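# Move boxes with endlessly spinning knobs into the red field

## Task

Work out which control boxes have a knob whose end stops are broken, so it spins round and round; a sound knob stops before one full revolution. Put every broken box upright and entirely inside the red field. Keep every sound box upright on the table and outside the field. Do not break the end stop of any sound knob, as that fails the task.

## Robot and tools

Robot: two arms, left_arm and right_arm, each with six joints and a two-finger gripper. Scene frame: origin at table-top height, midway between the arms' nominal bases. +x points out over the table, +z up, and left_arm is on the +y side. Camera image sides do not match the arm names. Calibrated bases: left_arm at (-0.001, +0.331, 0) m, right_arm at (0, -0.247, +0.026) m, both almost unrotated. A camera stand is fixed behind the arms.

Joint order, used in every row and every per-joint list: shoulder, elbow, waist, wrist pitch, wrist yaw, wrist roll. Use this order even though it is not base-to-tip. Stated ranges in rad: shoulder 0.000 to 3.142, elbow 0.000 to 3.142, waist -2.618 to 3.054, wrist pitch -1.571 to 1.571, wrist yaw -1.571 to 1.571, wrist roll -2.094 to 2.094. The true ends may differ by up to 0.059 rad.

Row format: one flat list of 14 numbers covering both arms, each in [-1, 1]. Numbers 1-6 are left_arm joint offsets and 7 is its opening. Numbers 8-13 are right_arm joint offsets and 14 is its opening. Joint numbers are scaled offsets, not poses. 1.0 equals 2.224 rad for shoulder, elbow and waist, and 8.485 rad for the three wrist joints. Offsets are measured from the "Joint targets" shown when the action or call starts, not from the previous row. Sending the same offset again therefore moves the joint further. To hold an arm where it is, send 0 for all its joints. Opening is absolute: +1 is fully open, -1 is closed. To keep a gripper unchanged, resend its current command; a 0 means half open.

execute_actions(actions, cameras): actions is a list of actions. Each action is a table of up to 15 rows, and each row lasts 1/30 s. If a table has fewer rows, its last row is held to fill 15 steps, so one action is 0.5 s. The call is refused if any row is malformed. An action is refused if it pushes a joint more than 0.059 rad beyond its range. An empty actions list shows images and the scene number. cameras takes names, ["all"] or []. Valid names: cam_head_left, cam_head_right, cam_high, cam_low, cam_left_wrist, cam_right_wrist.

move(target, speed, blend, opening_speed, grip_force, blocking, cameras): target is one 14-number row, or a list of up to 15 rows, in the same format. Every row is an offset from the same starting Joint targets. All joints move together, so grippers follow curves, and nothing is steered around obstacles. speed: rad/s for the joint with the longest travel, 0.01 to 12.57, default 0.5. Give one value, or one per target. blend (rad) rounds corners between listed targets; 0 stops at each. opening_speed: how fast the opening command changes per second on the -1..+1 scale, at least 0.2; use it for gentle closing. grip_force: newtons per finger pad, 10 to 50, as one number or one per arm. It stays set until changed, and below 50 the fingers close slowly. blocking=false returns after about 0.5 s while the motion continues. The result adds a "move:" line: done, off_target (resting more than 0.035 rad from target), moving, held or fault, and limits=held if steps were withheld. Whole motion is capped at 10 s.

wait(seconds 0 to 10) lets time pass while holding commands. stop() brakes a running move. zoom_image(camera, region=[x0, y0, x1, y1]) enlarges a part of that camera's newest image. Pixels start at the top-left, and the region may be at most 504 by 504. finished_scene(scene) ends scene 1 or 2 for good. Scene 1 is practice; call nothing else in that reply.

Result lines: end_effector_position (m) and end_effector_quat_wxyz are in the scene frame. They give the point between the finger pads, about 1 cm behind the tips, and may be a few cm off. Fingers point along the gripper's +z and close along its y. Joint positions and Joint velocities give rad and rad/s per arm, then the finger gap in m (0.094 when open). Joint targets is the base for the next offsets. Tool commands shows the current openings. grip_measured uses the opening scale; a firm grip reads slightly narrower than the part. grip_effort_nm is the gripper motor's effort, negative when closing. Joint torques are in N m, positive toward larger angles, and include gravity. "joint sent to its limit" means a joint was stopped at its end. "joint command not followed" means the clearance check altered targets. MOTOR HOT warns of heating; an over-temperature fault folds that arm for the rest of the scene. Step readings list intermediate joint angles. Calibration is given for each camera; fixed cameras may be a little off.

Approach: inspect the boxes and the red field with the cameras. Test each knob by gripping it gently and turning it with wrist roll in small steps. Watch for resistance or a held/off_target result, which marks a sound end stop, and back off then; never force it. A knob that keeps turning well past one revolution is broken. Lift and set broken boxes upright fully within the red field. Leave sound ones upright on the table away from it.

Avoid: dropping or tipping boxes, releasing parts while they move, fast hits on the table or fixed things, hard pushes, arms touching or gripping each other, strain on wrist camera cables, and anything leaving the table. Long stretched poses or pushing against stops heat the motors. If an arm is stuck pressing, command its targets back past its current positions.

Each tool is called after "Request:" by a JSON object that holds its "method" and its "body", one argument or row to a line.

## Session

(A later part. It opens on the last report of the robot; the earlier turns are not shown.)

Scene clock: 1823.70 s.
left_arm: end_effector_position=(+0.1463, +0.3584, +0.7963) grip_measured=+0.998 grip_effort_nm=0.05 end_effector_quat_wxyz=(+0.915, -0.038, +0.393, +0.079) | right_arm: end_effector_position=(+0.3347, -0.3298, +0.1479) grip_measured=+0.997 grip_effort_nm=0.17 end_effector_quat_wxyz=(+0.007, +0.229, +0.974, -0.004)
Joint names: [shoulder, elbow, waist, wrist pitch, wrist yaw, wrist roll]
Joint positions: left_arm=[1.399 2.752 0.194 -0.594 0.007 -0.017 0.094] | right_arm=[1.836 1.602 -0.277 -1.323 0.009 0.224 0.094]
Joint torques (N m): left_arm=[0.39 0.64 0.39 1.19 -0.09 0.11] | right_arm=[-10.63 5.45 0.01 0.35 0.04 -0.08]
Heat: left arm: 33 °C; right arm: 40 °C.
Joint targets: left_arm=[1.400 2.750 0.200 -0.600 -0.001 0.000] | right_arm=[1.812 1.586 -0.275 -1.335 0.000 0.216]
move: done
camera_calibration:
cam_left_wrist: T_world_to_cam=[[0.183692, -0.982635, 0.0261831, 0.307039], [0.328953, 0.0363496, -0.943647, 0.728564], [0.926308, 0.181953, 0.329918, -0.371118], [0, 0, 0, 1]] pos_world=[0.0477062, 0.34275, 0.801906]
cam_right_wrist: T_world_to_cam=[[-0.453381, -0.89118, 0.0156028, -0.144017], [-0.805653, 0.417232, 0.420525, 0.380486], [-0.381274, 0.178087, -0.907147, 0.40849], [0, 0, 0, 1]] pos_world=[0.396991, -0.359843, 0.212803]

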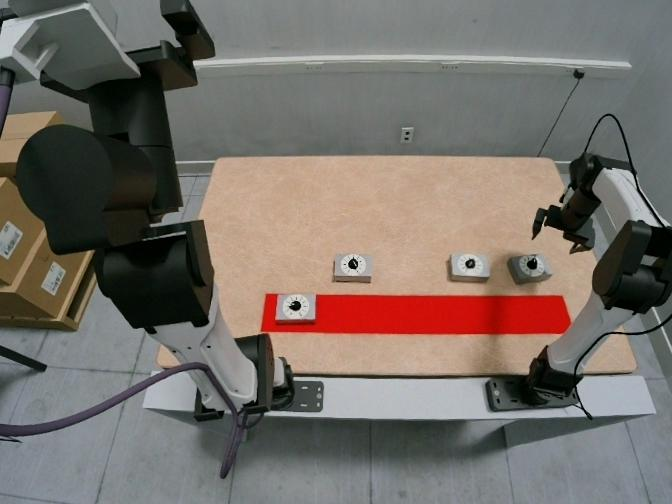

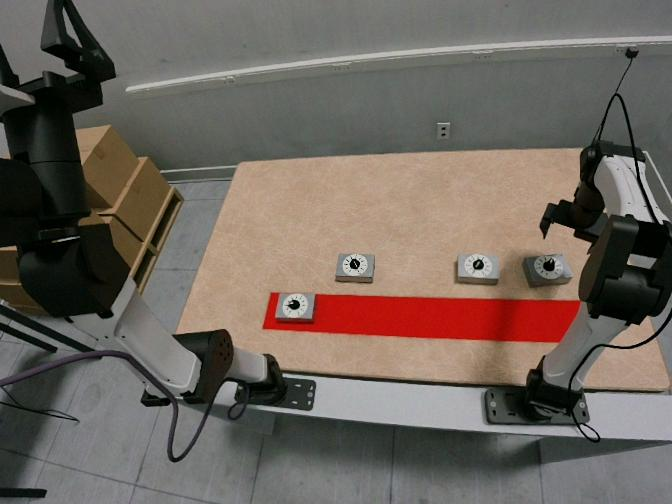

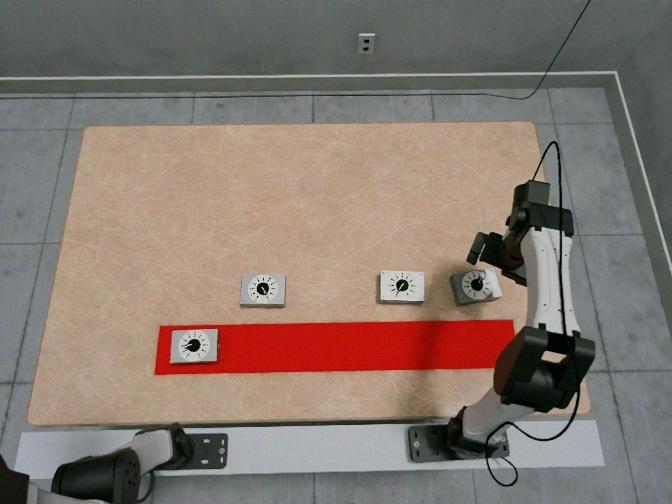

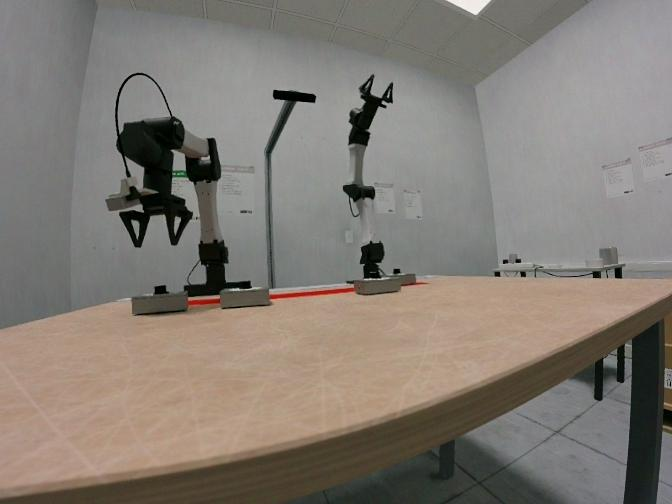

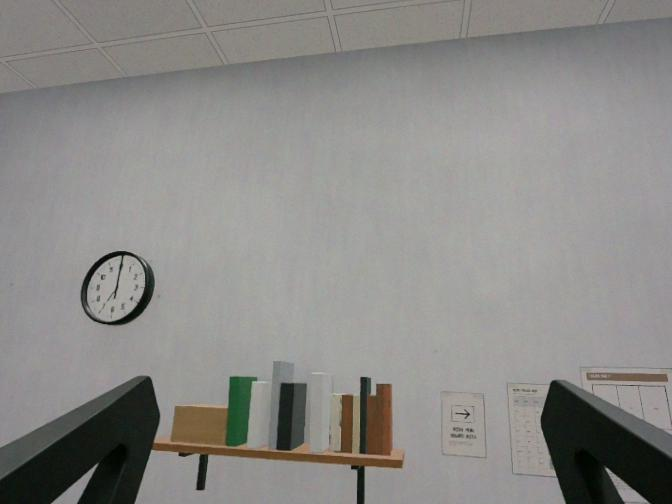

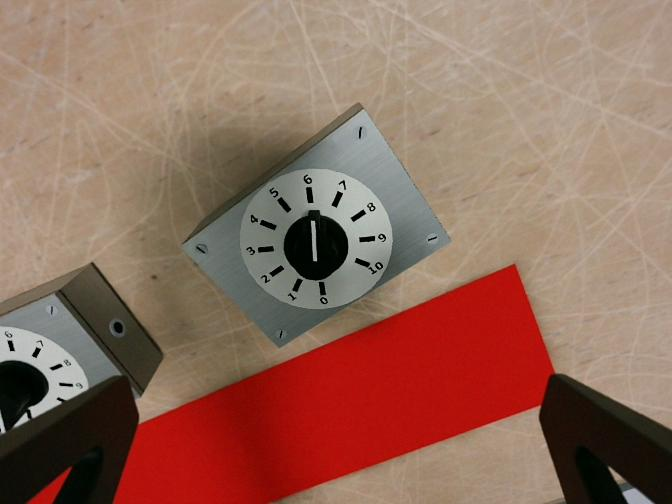

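Request:
{"method": "move", "body": {
  "target": [
    [0, 0, 0, 0, 0.0, 0, 1.0, 0.0306, -0.1165, 0.0121, 0.0370, 0, 0.0044, 1.0]
  ],
  "speed": 0.3,
  "cameras": ["cam_right_wrist", "cam_low"]
}}

Request:
{"method": "zoom_image", "body": {
  "camera": "cam_right_wrist",
  "region": [180, 200, 500, 500]
}}

Request:
{"method": "zoom_image", "body": {
  "camera": "cam_low",
  "region": [110, 230, 210, 330]
}}

Scene clock: 1856.90 s.
left_arm: end_effector_position=(+0.1463, +0.3584, +0.7963) grip_measured=+0.998 grip_effort_nm=0.05 end_effector_quat_wxyz=(+0.915, -0.038, +0.393, +0.079) | right_arm: end_effector_position=(+0.3321, -0.3213, +0.0711) grip_measured=+0.997 grip_effort_nm=0.17 end_effector_quat_wxyz=(+0.001, +0.229, +0.974, -0.004)
Joint names: [shoulder, elbow, waist, wrist pitch, wrist yaw, wrist roll]
Joint positions: left_arm=[1.399 2.752 0.194 -0.594 0.007 -0.017 0.094] | right_arm=[1.872 1.34 -0.254 -1.036 0.009 0.246 0.094]
Joint torques (N m): left_arm=[0.38 0.62 0.39 1.19 -0.09 0.11] | right_arm=[-7.91 5.46 0.42 0.62 -0.01 0.06]
Heat: left arm: 33 °C; right arm: 41 °C.
Joint targets: left_arm=[1.400 2.750 0.200 -0.600 -0.001 0.000] | right_arm=[1.880 1.328 -0.248 -1.021 0.000 0.253]
move: done
camera_calibration:
cam_right_wrist: T_world_to_cam=[[-0.45313, -0.891257, 0.0182632, -0.136712], [-0.800851, 0.415994, 0.430799, 0.404284], [-0.39155, 0.180582, -0.902263, 0.340117], [0, 0, 0, 1]] pos_world=[0.394996, -0.351444, 0.135207]
Images, in order (width x height): cam_low 672x504, cam_right_wrist 672x504.

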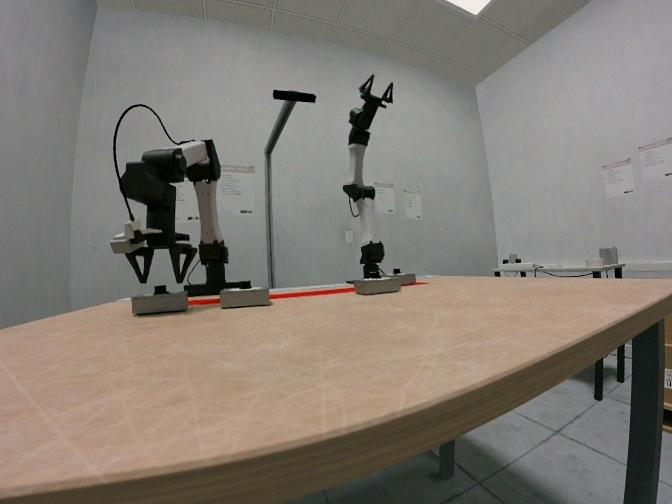

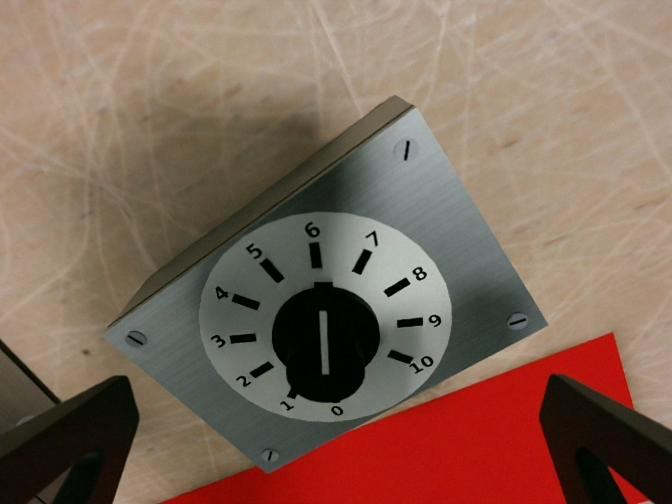

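Scaled by 1.575 from the camera's 672x504 image, which has a finer 960x720 frame.

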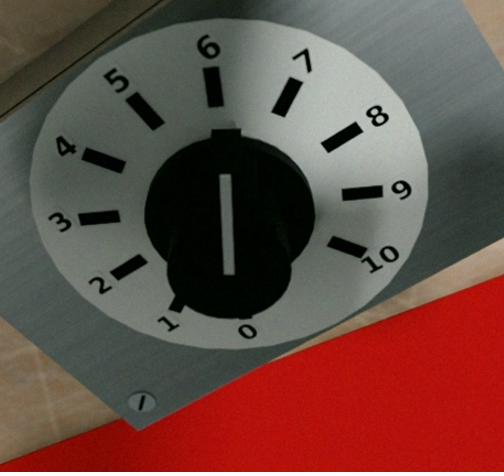

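Scaled by 5.040 from the camera's 672x504 image, which has a finer 960x720 frame.

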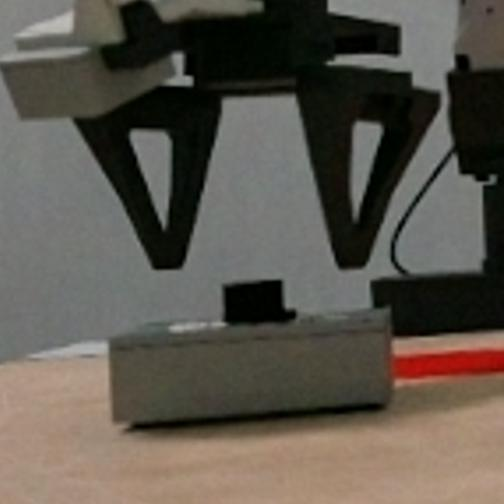

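Request:
{"method": "move", "body": {
  "target": [
    [0, 0, 0, 0, 0.0, 0, 1.0, 0.0126, -0.0135, 0.0036, 0.00684, 0, 0, 1.0]
  ],
  "speed": 0.1,
  "cameras": ["cam_right_wrist", "cam_low"]
}}

Request:
{"method": "zoom_image", "body": {
  "camera": "cam_right_wrist",
  "region": [180, 200, 500, 500]
}}

Request:
{"method": "zoom_image", "body": {
  "camera": "cam_low",
  "region": [110, 230, 210, 330]
}}

Scene clock: 1873.77 s.
left_arm: end_effector_position=(+0.1463, +0.3584, +0.7963) grip_measured=+0.998 grip_effort_nm=0.05 end_effector_quat_wxyz=(+0.915, -0.038, +0.393, +0.079) | right_arm: end_effector_position=(+0.3357, -0.3194, +0.0562) grip_measured=+0.997 grip_effort_nm=0.17 end_effector_quat_wxyz=(+0.003, +0.225, +0.974, -0.004)
Joint names: [shoulder, elbow, waist, wrist pitch, wrist yaw, wrist roll]
Joint positions: left_arm=[1.399 2.752 0.194 -0.594 0.007 -0.017 0.094] | right_arm=[1.897 1.311 -0.247 -0.978 0.009 0.246 0.094]
Joint torques (N m): left_arm=[0.39 0.62 0.4 1.19 -0.09 0.11] | right_arm=[-7.75 5.24 0.46 0.65 0.03 0.07]
Heat: left arm: 32 °C; right arm: 42 °C.
Joint targets: left_arm=[1.400 2.750 0.200 -0.600 -0.001 0.000] | right_arm=[1.908 1.297 -0.240 -0.963 0.000 0.253]
move: done
camera_calibration:
cam_right_wrist: T_world_to_cam=[[-0.446409, -0.894664, 0.0172042, -0.136417], [-0.805776, 0.41027, 0.427087, 0.412907], [-0.389157, 0.176793, -0.904047, 0.325763], [0, 0, 0, 1]] pos_world=[0.398586, -0.349044, 0.120505]
Images, in order (width x height): cam_low 672x504, cam_right_wrist 672x504.

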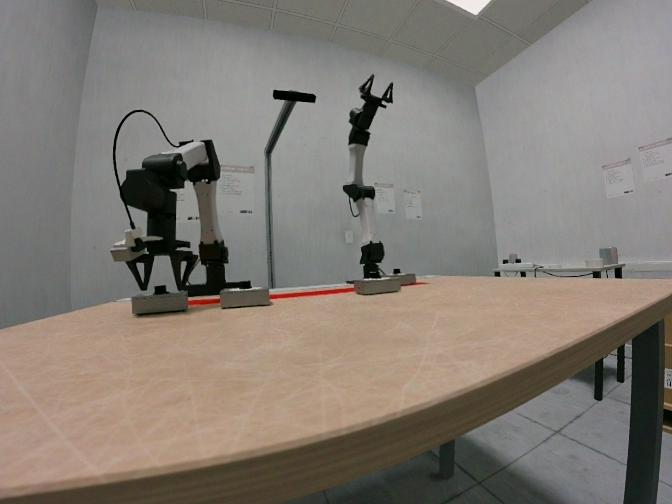

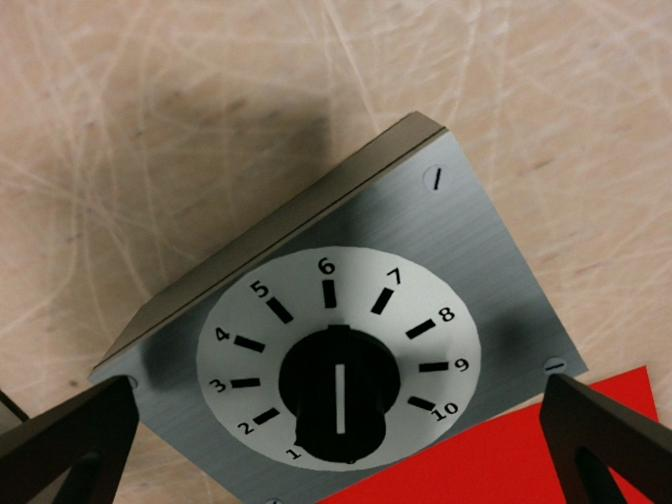

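Scaled by 1.575 from the camera's 672x504 image, which has a finer 960x720 frame.

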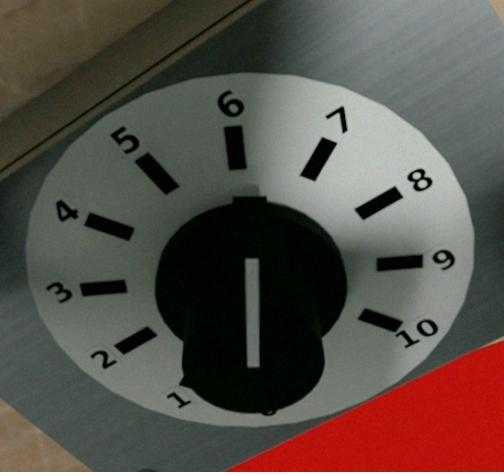

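Scaled by 5.040 from the camera's 672x504 image, which has a finer 960x720 frame.

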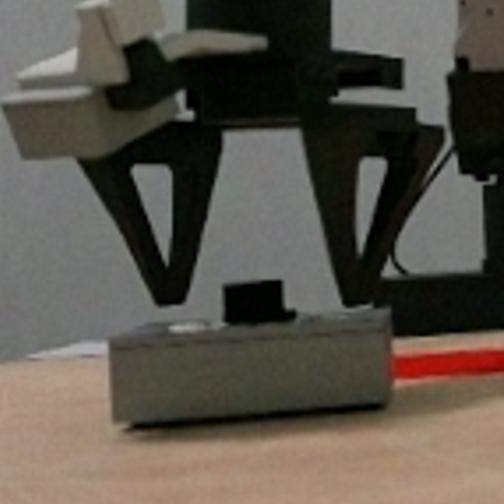

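Request:
{"method": "move", "body": {
  "target": [
    [0, 0, 0, 0, 0.0, 0, 1.0, 0, 0, 0, 0, 0, 0, -0.3]
  ],
  "speed": 0.1,
  "opening_speed": 0.6
}}

Request:
{"method": "move", "body": {
  "target": [
    [0, 0, 0, 0, 0.0, 0, 1.0, 0, 0, 0, 0, 0, 0, -0.62]
  ],
  "speed": 0.1,
  "grip_force": [50, 15],
  "opening_speed": 0.3
}}

Request:
{"method": "move", "body": {
  "target": [
    [0, 0, 0, 0, 0.0, 0, 1.0, 0, 0, 0, 0, 0, 0.0412, -0.62]
  ],
  "speed": 0.3,
  "cameras": ["cam_right_wrist"]
}}

Request:
{"method": "zoom_image", "body": {
  "camera": "cam_right_wrist",
  "region": [180, 220, 500, 504]
}}

Scene clock: 1886.07 s.
left_arm: end_effector_position=(+0.1463, +0.3584, +0.7963) grip_measured=+0.998 grip_effort_nm=0.05 end_effector_quat_wxyz=(+0.915, -0.038, +0.393, +0.079) | right_arm: end_effector_position=(+0.3358, -0.3194, +0.0562) grip_measured=-0.297 grip_effort_nm=-0.16 end_effector_quat_wxyz=(+0.004, +0.225, +0.974, -0.004)
Joint names: [shoulder, elbow, waist, wrist pitch, wrist yaw, wrist roll]
Joint positions: left_arm=[1.399 2.752 0.194 -0.594 0.007 -0.017 0.094] | right_arm=[1.897 1.311 -0.247 -0.977 0.009 0.246 0.033]
Joint torques (N m): left_arm=[0.39 0.62 0.39 1.19 -0.09 0.11] | right_arm=[-7.79 5.29 0.39 0.64 0.04 0.07]
Heat: left arm: 33 °C; right arm: 41 °C.
Joint targets: left_arm=[1.400 2.750 0.200 -0.600 -0.001 0.000] | right_arm=[1.908 1.297 -0.240 -0.963 0.000 0.253]
move: done

Scene clock: 1888.30 s.
left_arm: end_effector_position=(+0.1463, +0.3584, +0.7963) grip_measured=+0.998 grip_effort_nm=0.05 end_effector_quat_wxyz=(+0.915, -0.038, +0.393, +0.079) | right_arm: end_effector_position=(+0.3358, -0.3194, +0.0562) grip_measured=-0.601 grip_effort_nm=-0.35 end_effector_quat_wxyz=(+0.004, +0.225, +0.974, -0.004)
Joint names: [shoulder, elbow, waist, wrist pitch, wrist yaw, wrist roll]
Joint positions: left_arm=[1.399 2.752 0.194 -0.594 0.007 -0.017 0.094] | right_arm=[1.897 1.311 -0.247 -0.977 0.009 0.246 0.019]
Joint torques (N m): left_arm=[0.39 0.62 0.4 1.19 -0.09 0.11] | right_arm=[-7.79 5.12 0.44 0.64 0.02 0.06]
Heat: left arm: 33 °C; right arm: 41 °C.
Joint targets: left_arm=[1.400 2.750 0.200 -0.600 -0.001 0.000] | right_arm=[1.908 1.297 -0.240 -0.963 0.000 0.253]
grip_force (N): 50, 15
move: done

Scene clock: 1890.13 s.
left_arm: end_effector_position=(+0.1463, +0.3584, +0.7963) grip_measured=+0.998 grip_effort_nm=0.05 end_effector_quat_wxyz=(+0.915, -0.038, +0.393, +0.079) | right_arm: end_effector_position=(+0.3358, -0.3194, +0.0562) grip_measured=-0.602 grip_effort_nm=-0.38 end_effector_quat_wxyz=(+0.004, +0.390, +0.921, -0.004)
Joint names: [shoulder, elbow, waist, wrist pitch, wrist yaw, wrist roll]
Joint positions: left_arm=[1.399 2.752 0.194 -0.594 0.007 -0.017 0.094] | right_arm=[1.897 1.311 -0.247 -0.977 0.009 0.595 0.019]
Joint torques (N m): left_arm=[0.38 0.62 0.39 1.19 -0.09 0.11] | right_arm=[-7.75 5.24 0.43 0.63 0.04 0.05]
Heat: left arm: 33 °C; right arm: 41 °C.
Joint targets: left_arm=[1.400 2.750 0.200 -0.600 -0.001 0.000] | right_arm=[1.908 1.297 -0.240 -0.963 0.000 0.603]
grip_force (N): 50, 15
move: done
camera_calibration:
cam_right_wrist: T_world_to_cam=[[-0.72527, -0.688332, 0.0135526, 0.0234256], [-0.618983, 0.660565, 0.42487, 0.430385], [-0.301404, 0.299756, -0.905153, 0.335726], [0, 0, 0, 1]] pos_world=[0.38458, -0.368808, 0.120708]
Images, in order (width x height): cam_right_wrist 672x504.

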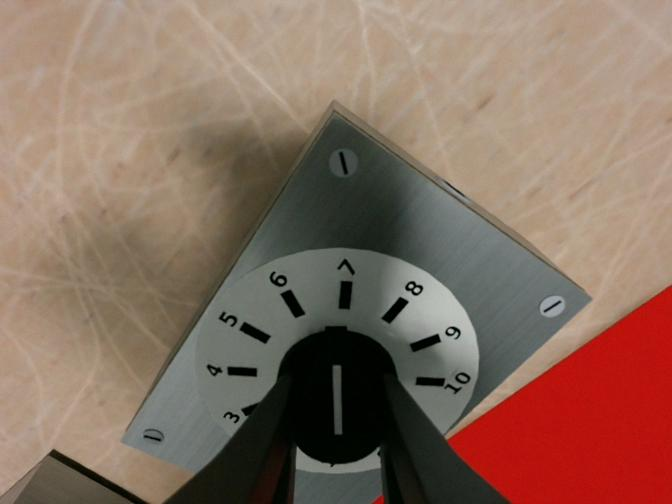

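Scaled by 1.575 from the camera's 672x504 image, which has a finer 960x720 frame.

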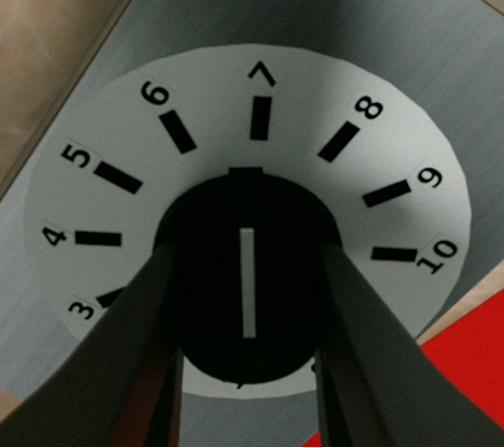

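Request:
{"method": "move", "body": {
  "target": [
    [0, 0, 0, 0, 0.0, 0, 1.0, 0, 0, 0, 0, 0, 0.1532, -0.62]
  ],
  "speed": 0.4,
  "cameras": ["cam_right_wrist"]
}}

Request:
{"method": "zoom_image", "body": {
  "camera": "cam_right_wrist",
  "region": [180, 220, 500, 504]
}}

Scene clock: 1898.53 s.
left_arm: end_effector_position=(+0.1463, +0.3584, +0.7963) grip_measured=+0.998 grip_effort_nm=0.05 end_effector_quat_wxyz=(+0.915, -0.038, +0.393, +0.079) | right_arm: end_effector_position=(+0.3358, -0.3194, +0.0562) grip_measured=-0.602 grip_effort_nm=-0.38 end_effector_quat_wxyz=(+0.006, +0.868, +0.497, +0.000)
Joint names: [shoulder, elbow, waist, wrist pitch, wrist yaw, wrist roll]
Joint positions: left_arm=[1.399 2.752 0.194 -0.594 0.007 -0.017 0.094] | right_arm=[1.897 1.311 -0.247 -0.977 0.009 1.894 0.019]
Joint torques (N m): left_arm=[0.39 0.62 0.42 1.19 -0.09 0.11] | right_arm=[-7.69 5.09 0.5 0.54 0.06 0.05]
Heat: left arm: 33 °C; right arm: 41 °C.
Joint targets: left_arm=[1.400 2.750 0.200 -0.600 -0.001 0.000] | right_arm=[1.908 1.297 -0.240 -0.963 0.000 1.903]
grip_force (N): 50, 15
move: done
camera_calibration:
cam_right_wrist: T_world_to_cam=[[-0.857943, 0.513744, 0.000663628, 0.452639], [0.464254, 0.774741, 0.429237, 0.102818], [0.220004, 0.368569, -0.903192, 0.182527], [0, 0, 0, 1]] pos_world=[0.300448, -0.379472, 0.120424]
Images, in order (width x height): cam_right_wrist 672x504.

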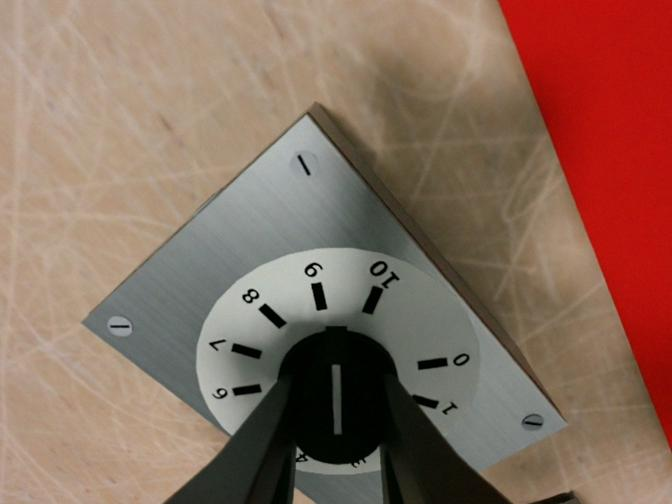

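Scaled by 1.575 from the camera's 672x504 image, which has a finer 960x720 frame.

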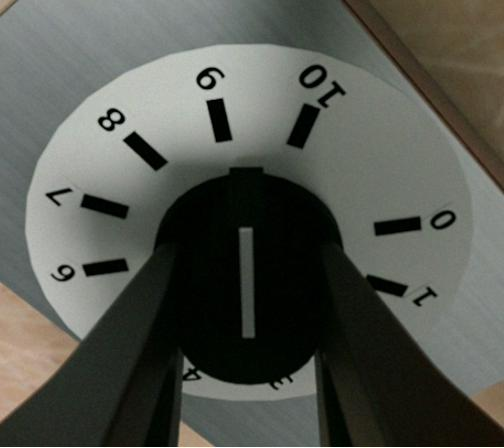

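Request:
{"method": "move", "body": {
  "target": [
    [0, 0, 0, 0, 0.0, 0, 1.0, 0, 0, 0, 0, 0, 0, 0.3],
    [0, 0, 0, 0, 0.0, 0, 1.0, 0, 0, 0, 0, 0, -0.3724, 0.3],
    [0, 0, 0, 0, 0.0, 0, 1.0, 0, 0, 0, 0, 0, -0.3724, -0.3]
  ],
  "speed": 0.7
}}

Request:
{"method": "move", "body": {
  "target": [
    [0, 0, 0, 0, 0.0, 0, 1.0, 0, 0, 0, 0, 0, 0, -0.62]
  ],
  "speed": 0.1,
  "opening_speed": 0.4
}}

Request:
{"method": "move", "body": {
  "target": [
    [0, 0, 0, 0, 0.0, 0, 1.0, 0, 0, 0, 0, 0, 0.0309, -0.62]
  ],
  "speed": 0.2,
  "cameras": ["cam_right_wrist"]
}}

Request:
{"method": "zoom_image", "body": {
  "camera": "cam_right_wrist",
  "region": [180, 220, 500, 504]
}}

Scene clock: 1918.97 s.
left_arm: end_effector_position=(+0.1463, +0.3584, +0.7963) grip_measured=+0.998 grip_effort_nm=0.05 end_effector_quat_wxyz=(+0.915, -0.038, +0.393, +0.079) | right_arm: end_effector_position=(+0.3362, -0.3195, +0.0562) grip_measured=-0.297 grip_effort_nm=-0.16 end_effector_quat_wxyz=(+0.000, -0.498, +0.867, -0.006)
Joint names: [shoulder, elbow, waist, wrist pitch, wrist yaw, wrist roll]
Joint positions: left_arm=[1.399 2.752 0.194 -0.594 0.007 -0.017 0.094] | right_arm=[1.897 1.311 -0.247 -0.976 0.009 -1.25 0.033]
Joint torques (N m): left_arm=[0.38 0.62 0.39 1.19 -0.09 0.11] | right_arm=[-7.73 5.22 0.5 0.56 -0.03 -0.11]
Heat: left arm: 33 °C; right arm: 40 °C.
Joint targets: left_arm=[1.400 2.750 0.200 -0.600 -0.001 0.000] | right_arm=[1.908 1.297 -0.240 -0.963 0.000 -1.257]
grip_force (N): 50, 15
move: done

Scene clock: 1921.20 s.
left_arm: end_effector_position=(+0.1463, +0.3584, +0.7963) grip_measured=+0.998 grip_effort_nm=0.05 end_effector_quat_wxyz=(+0.915, -0.038, +0.393, +0.079) | right_arm: end_effector_position=(+0.3362, -0.3195, +0.0562) grip_measured=-0.602 grip_effort_nm=-0.36 end_effector_quat_wxyz=(+0.000, -0.498, +0.867, -0.006)
Joint names: [shoulder, elbow, waist, wrist pitch, wrist yaw, wrist roll]
Joint positions: left_arm=[1.399 2.752 0.194 -0.594 0.007 -0.017 0.094] | right_arm=[1.897 1.311 -0.247 -0.976 0.009 -1.25 0.019]
Joint torques (N m): left_arm=[0.39 0.62 0.39 1.19 -0.09 0.11] | right_arm=[-7.66 5.27 0.42 0.59 -0.05 -0.1]
Heat: left arm: 33 °C; right arm: 40 °C.
Joint targets: left_arm=[1.400 2.750 0.200 -0.600 -0.001 0.000] | right_arm=[1.908 1.297 -0.240 -0.963 0.000 -1.257]
grip_force (N): 50, 15
move: done

Scene clock: 1923.13 s.
left_arm: end_effector_position=(+0.1463, +0.3584, +0.7963) grip_measured=+0.998 grip_effort_nm=0.05 end_effector_quat_wxyz=(+0.915, -0.038, +0.393, +0.079) | right_arm: end_effector_position=(+0.3362, -0.3195, +0.0562) grip_measured=-0.602 grip_effort_nm=-0.38 end_effector_quat_wxyz=(+0.001, -0.387, +0.922, -0.006)
Joint names: [shoulder, elbow, waist, wrist pitch, wrist yaw, wrist roll]
Joint positions: left_arm=[1.399 2.752 0.194 -0.594 0.007 -0.017 0.094] | right_arm=[1.897 1.311 -0.247 -0.976 0.009 -1.002 0.019]
Joint torques (N m): left_arm=[0.39 0.62 0.39 1.19 -0.09 0.11] | right_arm=[-7.65 5.22 0.38 0.59 -0.05 0.05]
Heat: left arm: 33 °C; right arm: 40 °C.
Joint targets: left_arm=[1.400 2.750 0.200 -0.600 -0.001 0.000] | right_arm=[1.908 1.297 -0.240 -0.963 0.000 -0.995]
grip_force (N): 50, 15
move: done
camera_calibration:
cam_right_wrist: T_world_to_cam=[[0.707281, -0.706582, 0.0222453, -0.464363], [-0.642534, -0.62941, 0.437028, 0.0257992], [-0.294794, -0.323395, -0.899173, 0.134291], [0, 0, 0, 1]] pos_world=[0.3846, -0.268443, 0.119806]
Images, in order (width x height): cam_right_wrist 672x504.

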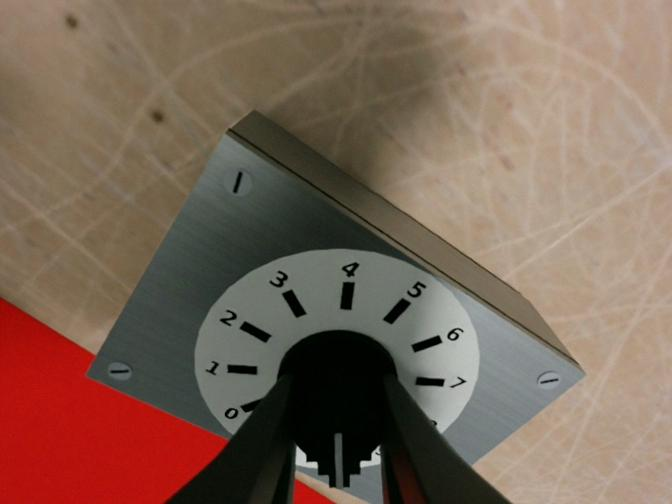

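Scaled by 1.575 from the camera's 672x504 image, which has a finer 960x720 frame.

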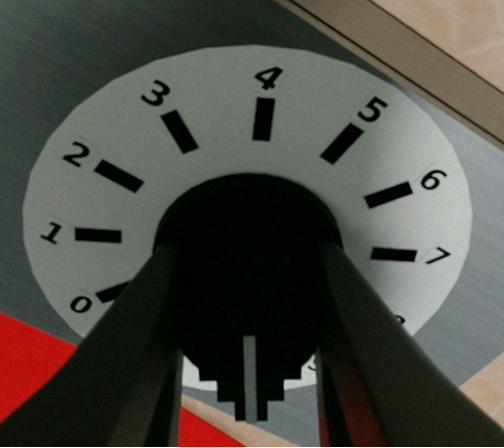

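Request:
{"method": "move", "body": {
  "target": [
    [0, 0, 0, 0, 0.0, 0, 1.0, 0, 0, 0, 0, 0, 0.0118, -0.62]
  ],
  "speed": 0.1
}}

Request:
{"method": "move", "body": {
  "target": [
    [0, 0, 0, 0, 0.0, 0, 1.0, 0, 0, 0, 0, 0, 0.0118, -0.62]
  ],
  "speed": 0.1,
  "cameras": ["cam_right_wrist"]
}}

Request:
{"method": "zoom_image", "body": {
  "camera": "cam_right_wrist",
  "region": [180, 220, 500, 504]
}}

Scene clock: 1929.67 s.
left_arm: end_effector_position=(+0.1463, +0.3584, +0.7963) grip_measured=+0.998 grip_effort_nm=0.05 end_effector_quat_wxyz=(+0.915, -0.038, +0.393, +0.079) | right_arm: end_effector_position=(+0.3362, -0.3195, +0.0562) grip_measured=-0.602 grip_effort_nm=-0.38 end_effector_quat_wxyz=(+0.001, -0.341, +0.940, -0.006)
Joint names: [shoulder, elbow, waist, wrist pitch, wrist yaw, wrist roll]
Joint positions: left_arm=[1.399 2.752 0.194 -0.594 0.007 -0.017 0.094] | right_arm=[1.897 1.311 -0.247 -0.976 0.009 -0.902 0.019]
Joint torques (N m): left_arm=[0.38 0.62 0.4 1.19 -0.09 0.11] | right_arm=[-7.73 5.23 0.5 0.6 -0.06 0.05]
Heat: left arm: 33 °C; right arm: 40 °C.
Joint targets: left_arm=[1.400 2.750 0.200 -0.600 -0.001 0.000] | right_arm=[1.908 1.297 -0.240 -0.963 0.000 -0.895]
grip_force (N): 50, 15
move: done

Scene clock: 1931.17 s.
left_arm: end_effector_position=(+0.1463, +0.3584, +0.7963) grip_measured=+0.998 grip_effort_nm=0.05 end_effector_quat_wxyz=(+0.915, -0.038, +0.393, +0.079) | right_arm: end_effector_position=(+0.3362, -0.3195, +0.0562) grip_measured=-0.602 grip_effort_nm=-0.38 end_effector_quat_wxyz=(+0.002, -0.293, +0.956, -0.006)
Joint names: [shoulder, elbow, waist, wrist pitch, wrist yaw, wrist roll]
Joint positions: left_arm=[1.399 2.752 0.194 -0.594 0.007 -0.017 0.094] | right_arm=[1.897 1.311 -0.247 -0.976 0.009 -0.802 0.019]
Joint torques (N m): left_arm=[0.39 0.62 0.39 1.19 -0.09 0.11] | right_arm=[-7.8 5.29 0.5 0.61 -0.04 0.06]
Heat: left arm: 33 °C; right arm: 40 °C.
Joint targets: left_arm=[1.400 2.750 0.200 -0.600 -0.001 0.000] | right_arm=[1.908 1.297 -0.240 -0.963 0.000 -0.794]
grip_force (N): 50, 15
move: done
camera_calibration:
cam_right_wrist: T_world_to_cam=[[0.552565, -0.833163, 0.0226398, -0.452762], [-0.755872, -0.489489, 0.434808, 0.108738], [-0.351184, -0.257372, -0.900238, 0.174325], [0, 0, 0, 1]] pos_world=[0.393592, -0.279132, 0.119904]
Images, in order (width x height): cam_right_wrist 672x504.

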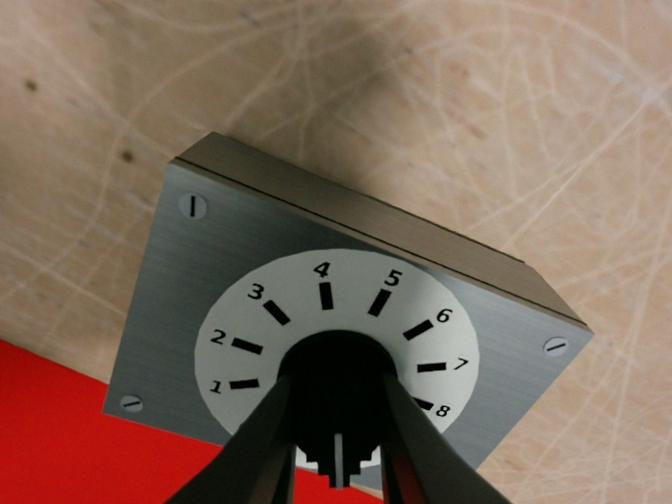

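Scaled by 1.575 from the camera's 672x504 image, which has a finer 960x720 frame.

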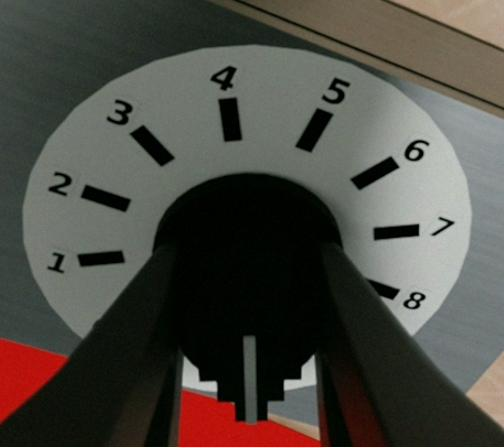

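Request:
{"method": "move", "body": {
  "target": [
    [0, 0, 0, 0, 0.0, 0, 1.0, 0, 0, 0, 0, 0, 0.0471, -0.62]
  ],
  "speed": 0.2
}}

Request:
{"method": "move", "body": {
  "target": [
    [0, 0, 0, 0, 0.0, 0, 1.0, 0, 0, 0, 0, 0, 0.0707, -0.62]
  ],
  "speed": 0.2,
  "cameras": ["cam_right_wrist"]
}}

Request:
{"method": "zoom_image", "body": {
  "camera": "cam_right_wrist",
  "region": [180, 220, 500, 504]
}}

Scene clock: 1939.27 s.
left_arm: end_effector_position=(+0.1463, +0.3584, +0.7963) grip_measured=+0.998 grip_effort_nm=0.05 end_effector_quat_wxyz=(+0.915, -0.038, +0.393, +0.079) | right_arm: end_effector_position=(+0.3362, -0.3195, +0.0562) grip_measured=-0.602 grip_effort_nm=-0.38 end_effector_quat_wxyz=(+0.003, -0.098, +0.995, -0.006)
Joint names: [shoulder, elbow, waist, wrist pitch, wrist yaw, wrist roll]
Joint positions: left_arm=[1.399 2.752 0.194 -0.594 0.007 -0.017 0.094] | right_arm=[1.897 1.311 -0.247 -0.976 0.009 -0.403 0.019]
Joint torques (N m): left_arm=[0.38 0.62 0.39 1.19 -0.09 0.11] | right_arm=[-7.66 5.15 0.49 0.63 -0.04 0.06]
Heat: left arm: 33 °C; right arm: 40 °C.
Joint targets: left_arm=[1.400 2.750 0.200 -0.600 -0.001 0.000] | right_arm=[1.908 1.297 -0.240 -0.963 0.000 -0.395]
grip_force (N): 50, 15
move: done

Scene clock: 1942.90 s.
left_arm: end_effector_position=(+0.1463, +0.3584, +0.7963) grip_measured=+0.998 grip_effort_nm=0.05 end_effector_quat_wxyz=(+0.915, -0.038, +0.393, +0.079) | right_arm: end_effector_position=(+0.3362, -0.3195, +0.0562) grip_measured=-0.602 grip_effort_nm=-0.38 end_effector_quat_wxyz=(+0.004, +0.201, +0.980, -0.004)
Joint names: [shoulder, elbow, waist, wrist pitch, wrist yaw, wrist roll]
Joint positions: left_arm=[1.399 2.752 0.194 -0.594 0.007 -0.017 0.094] | right_arm=[1.897 1.311 -0.247 -0.976 0.009 0.197 0.019]
Joint torques (N m): left_arm=[0.38 0.64 0.39 1.19 -0.09 0.11] | right_arm=[-7.72 5.3 0.49 0.63 0 0.05]
Heat: left arm: 33 °C; right arm: 40 °C.
Joint targets: left_arm=[1.400 2.750 0.200 -0.600 -0.001 0.000] | right_arm=[1.908 1.297 -0.240 -0.963 0.000 0.205]
grip_force (N): 50, 15
move: done
camera_calibration:
cam_right_wrist: T_world_to_cam=[[-0.401858, -0.915541, 0.0171506, -0.157882], [-0.825735, 0.370409, 0.425393, 0.407442], [-0.395817, 0.156786, -0.904846, 0.321955], [0, 0, 0, 1]] pos_world=[0.400428, -0.345945, 0.120705]
Images, in order (width x height): cam_right_wrist 672x504.

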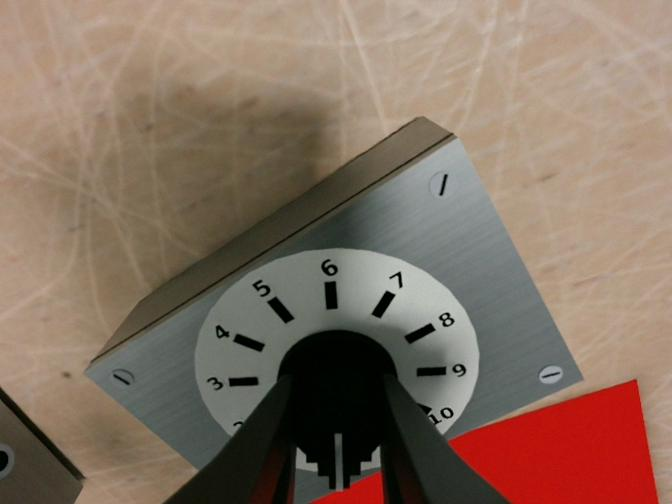

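Scaled by 1.575 from the camera's 672x504 image, which has a finer 960x720 frame.

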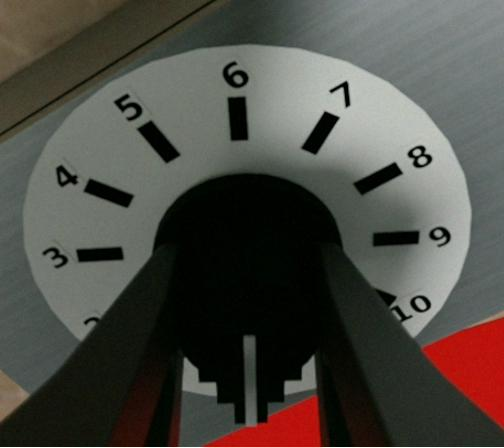

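Request:
{"method": "move", "body": {
  "target": [
    [0, 0, 0, 0, 0.0, 0, 1.0, 0, 0, 0, 0, 0, 0, 1.0],
    [0, 0, 0, 0, 0.0, 0, 1.0, 0, 0.0935, 0, -0.02487, 0, 0, 1.0],
    [0, 0, 0, 0, 0.0, 0, 1.0, 0, 0.0935, 0, -0.02487, 0, 0.1189, 1.0]
  ],
  "speed": 0.5,
  "grip_force": 50,
  "cameras": ["cam_right_wrist", "cam_low"]
}}

Scene clock: 2003.53 s.
left_arm: end_effector_position=(+0.1463, +0.3584, +0.7963) grip_measured=+0.998 grip_effort_nm=0.05 end_effector_quat_wxyz=(+0.915, -0.038, +0.393, +0.079) | right_arm: end_effector_position=(+0.3438, -0.3211, +0.0967) grip_measured=+0.997 grip_effort_nm=0.17 end_effector_quat_wxyz=(-0.002, +0.649, +0.761, -0.006)
Joint names: [shoulder, elbow, waist, wrist pitch, wrist yaw, wrist roll]
Joint positions: left_arm=[1.399 2.752 0.194 -0.594 0.007 -0.017 0.094] | right_arm=[1.901 1.483 -0.247 -1.161 0.009 1.206 0.094]
Joint torques (N m): left_arm=[0.39 0.62 0.39 1.19 -0.09 0.11] | right_arm=[-8.36 8.77 0.47 0.3 0.06 0.07]
Heat: left arm: 33 °C; right arm: 41 °C.
Joint targets: left_arm=[1.400 2.750 0.200 -0.600 -0.001 0.000] | right_arm=[1.908 1.505 -0.240 -1.174 0.000 1.214]
move: done
camera_calibration:
cam_right_wrist: T_world_to_cam=[[-0.988751, -0.148038, 0.0213484, 0.290792], [-0.124615, 0.894288, 0.42979, 0.323818], [-0.082717, 0.422295, -0.902677, 0.339307], [0, 0, 0, 1]] pos_world=[0.355941, -0.389825, 0.160903]
Images, in order (width x height): cam_low 672x504, cam_right_wrist 672x504.

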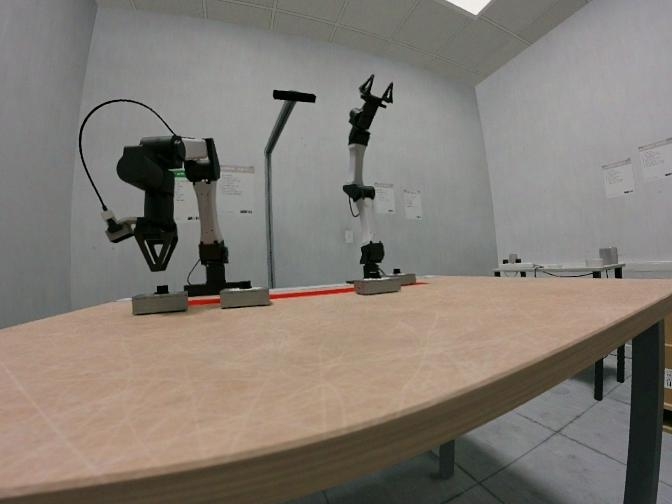

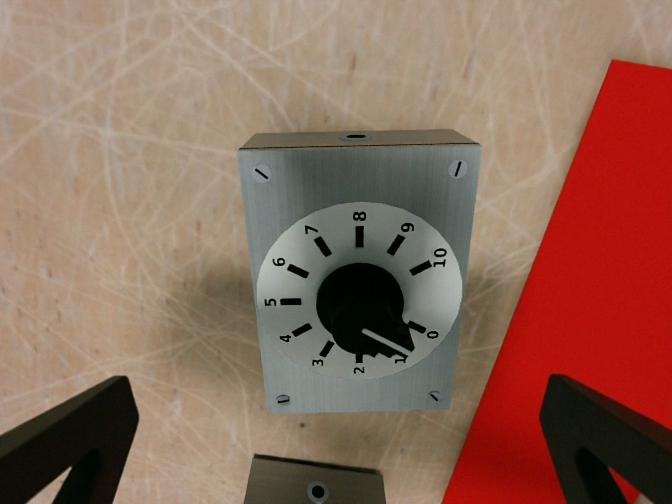

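Request:
{"method": "move", "body": {
  "target": [
    [0, 0, 0, 0, 0.0, 0, 1.0, 0.0108, -0.0719, 0, 0.0208, 0, 0, 1.0]
  ],
  "speed": 0.3,
  "cameras": ["cam_right_wrist", "cam_low"]
}}

Request:
{"method": "zoom_image", "body": {
  "camera": "cam_low",
  "region": [110, 230, 210, 330]
}}

Scene clock: 2027.60 s.
left_arm: end_effector_position=(+0.1463, +0.3584, +0.7963) grip_measured=+0.998 grip_effort_nm=0.05 end_effector_quat_wxyz=(+0.915, -0.038, +0.393, +0.079) | right_arm: end_effector_position=(+0.3403, -0.3203, +0.0587) grip_measured=+0.997 grip_effort_nm=0.17 end_effector_quat_wxyz=(-0.001, +0.649, +0.760, -0.006)
Joint names: [shoulder, elbow, waist, wrist pitch, wrist yaw, wrist roll]
Joint positions: left_arm=[1.399 2.752 0.194 -0.594 0.007 -0.017 0.094] | right_arm=[1.924 1.357 -0.247 -1.012 0.009 1.206 0.094]
Joint torques (N m): left_arm=[0.38 0.64 0.39 1.19 -0.09 0.11] | right_arm=[-8.13 5.35 0.44 0.57 0.07 0.07]
Heat: left arm: 33 °C; right arm: 44 °C.
Joint targets: left_arm=[1.400 2.750 0.200 -0.600 -0.001 0.000] | right_arm=[1.932 1.346 -0.240 -0.997 0.000 1.214]
move: done
camera_calibration:
cam_right_wrist: T_world_to_cam=[[-0.988872, -0.147333, 0.0206057, 0.288573], [-0.124313, 0.894443, 0.429555, 0.339011], [-0.0817184, 0.422214, -0.902806, 0.303912], [0, 0, 0, 1]] pos_world=[0.352341, -0.389026, 0.122803]
Images, in order (width x height): cam_low 672x504, cam_right_wrist 672x504.

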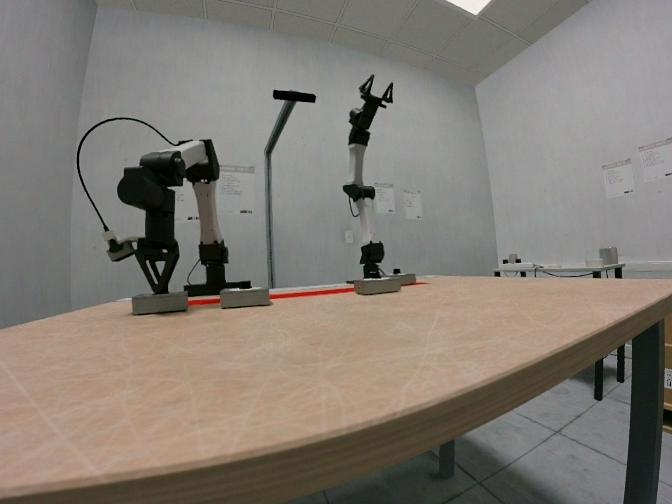

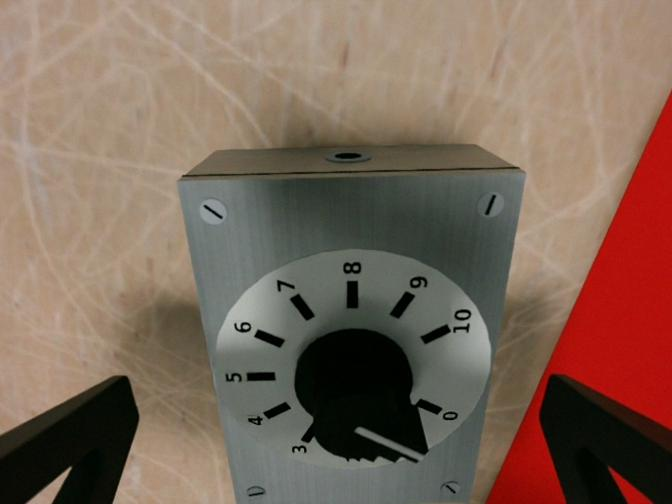

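Scaled by 5.040 from the camera's 672x504 image, which has a finer 960x720 frame.

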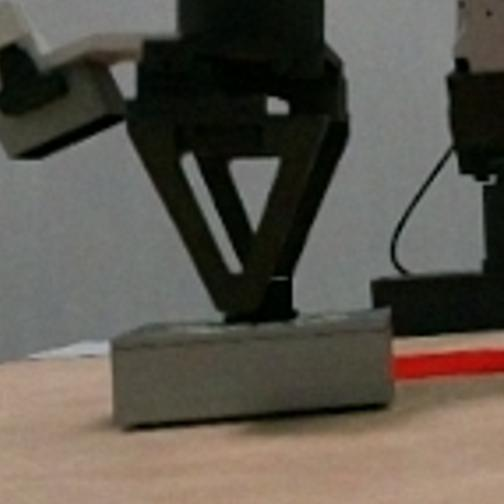

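Request:
{"method": "move", "body": {
  "target": [
    [0, 0, 0, 0, 0.0, 0, 1.0, 0.0085, -0.04424, -0.0009, 0.01473, 0, 0, 1.0]
  ],
  "speed": 0.1,
  "cameras": ["cam_right_wrist", "cam_low"]
}}

Request:
{"method": "zoom_image", "body": {
  "camera": "cam_low",
  "region": [110, 230, 210, 330]
}}

Scene clock: 2046.73 s.
left_arm: end_effector_position=(+0.1463, +0.3584, +0.7963) grip_measured=+0.998 grip_effort_nm=0.05 end_effector_quat_wxyz=(+0.915, -0.038, +0.393, +0.079) | right_arm: end_effector_position=(+0.3366, -0.3195, +0.0305) grip_measured=+0.997 grip_effort_nm=0.17 end_effector_quat_wxyz=(+0.004, +0.649, +0.760, -0.003)
Joint names: [shoulder, elbow, waist, wrist pitch, wrist yaw, wrist roll]
Joint positions: left_arm=[1.399 2.752 0.194 -0.594 0.007 -0.017 0.094] | right_arm=[1.94 1.26 -0.247 -0.887 0.009 1.206 0.094]
Joint torques (N m): left_arm=[0.39 0.64 0.39 1.19 -0.09 0.11] | right_arm=[-7.9 5.01 0.32 0.57 0.05 0.05]
Heat: left arm: 34 °C; right arm: 44 °C.
Joint targets: left_arm=[1.400 2.750 0.200 -0.600 -0.001 0.000] | right_arm=[1.951 1.247 -0.242 -0.872 0.000 1.214]
move: done
camera_calibration:
cam_right_wrist: T_world_to_cam=[[-0.989045, -0.14728, 0.00993144, 0.285919], [-0.129063, 0.895445, 0.426053, 0.351957], [-0.071642, 0.420104, -0.904644, 0.273925], [0, 0, 0, 1]] pos_world=[0.347836, -0.388125, 0.0950123]
Images, in order (width x height): cam_low 672x504, cam_right_wrist 672x504.

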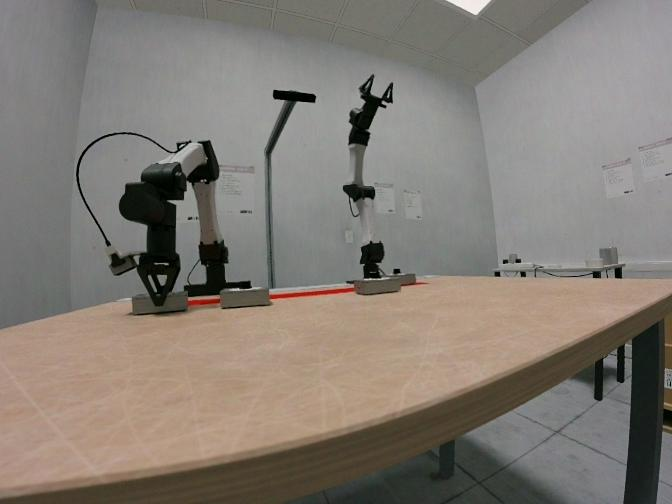

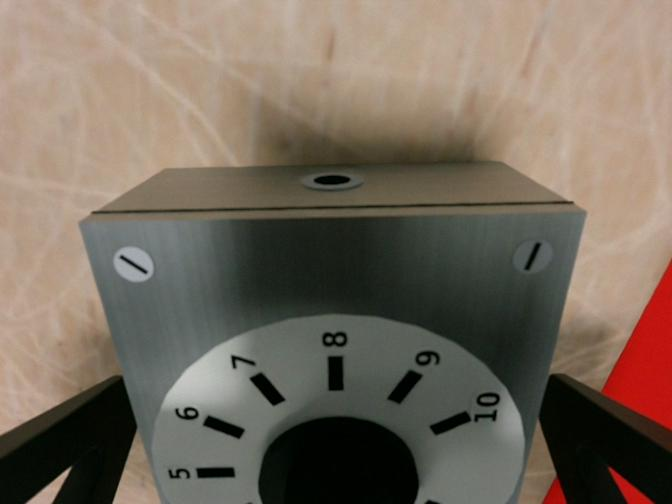

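Scaled by 5.040 from the camera's 672x504 image, which has a finer 960x720 frame.

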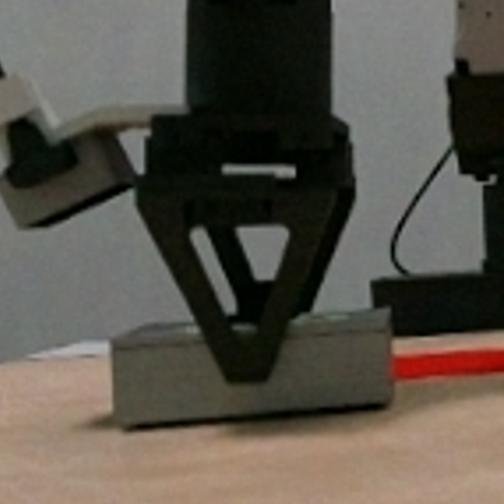

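Request:
{"method": "move", "body": {
  "target": [
    [0, 0, 0, 0, 0.0, 0, 1.0, 0, 0, 0, 0, 0, 0, 0.49]
  ],
  "speed": 0.1,
  "grip_force": [50, 20],
  "opening_speed": 0.2,
  "cameras": ["cam_right_wrist", "cam_low"]
}}

Scene clock: 2054.67 s.
left_arm: end_effector_position=(+0.1463, +0.3584, +0.7963) grip_measured=+0.998 grip_effort_nm=0.05 end_effector_quat_wxyz=(+0.915, -0.038, +0.393, +0.079) | right_arm: end_effector_position=(+0.3366, -0.3196, +0.0305) grip_measured=+0.497 grip_effort_nm=-0.38 end_effector_quat_wxyz=(+0.004, +0.649, +0.760, -0.003)
Joint names: [shoulder, elbow, waist, wrist pitch, wrist yaw, wrist roll]
Joint positions: left_arm=[1.399 2.752 0.194 -0.594 0.007 -0.017 0.094] | right_arm=[1.94 1.26 -0.247 -0.887 0.009 1.206 0.07]
Joint torques (N m): left_arm=[0.39 0.62 0.39 1.19 -0.09 0.11] | right_arm=[-7.87 5.11 0.16 0.59 0.06 0.03]
Heat: left arm: 34 °C; right arm: 45 °C.
Joint targets: left_arm=[1.400 2.750 0.200 -0.600 -0.001 0.000] | right_arm=[1.951 1.247 -0.242 -0.872 0.000 1.214]
grip_force (N): 50, 20
move: done
camera_calibration:
cam_right_wrist: T_world_to_cam=[[-0.989047, -0.147297, 0.00950243, 0.286052], [-0.12927, 0.895476, 0.425924, 0.352066], [-0.0712467, 0.420031, -0.904709, 0.273772], [0, 0, 0, 1]] pos_world=[0.347936, -0.388125, 0.0950127]
Images, in order (width x height): cam_low 672x504, cam_right_wrist 672x504.

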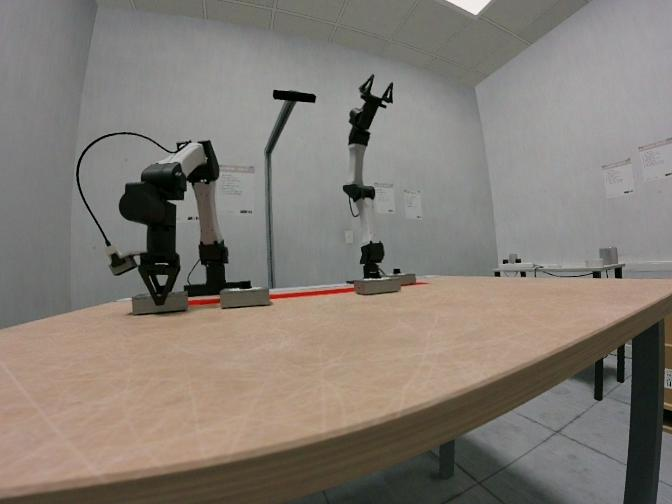

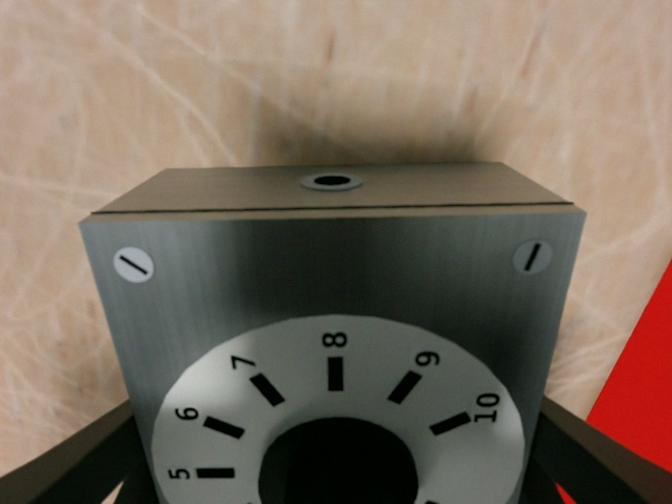

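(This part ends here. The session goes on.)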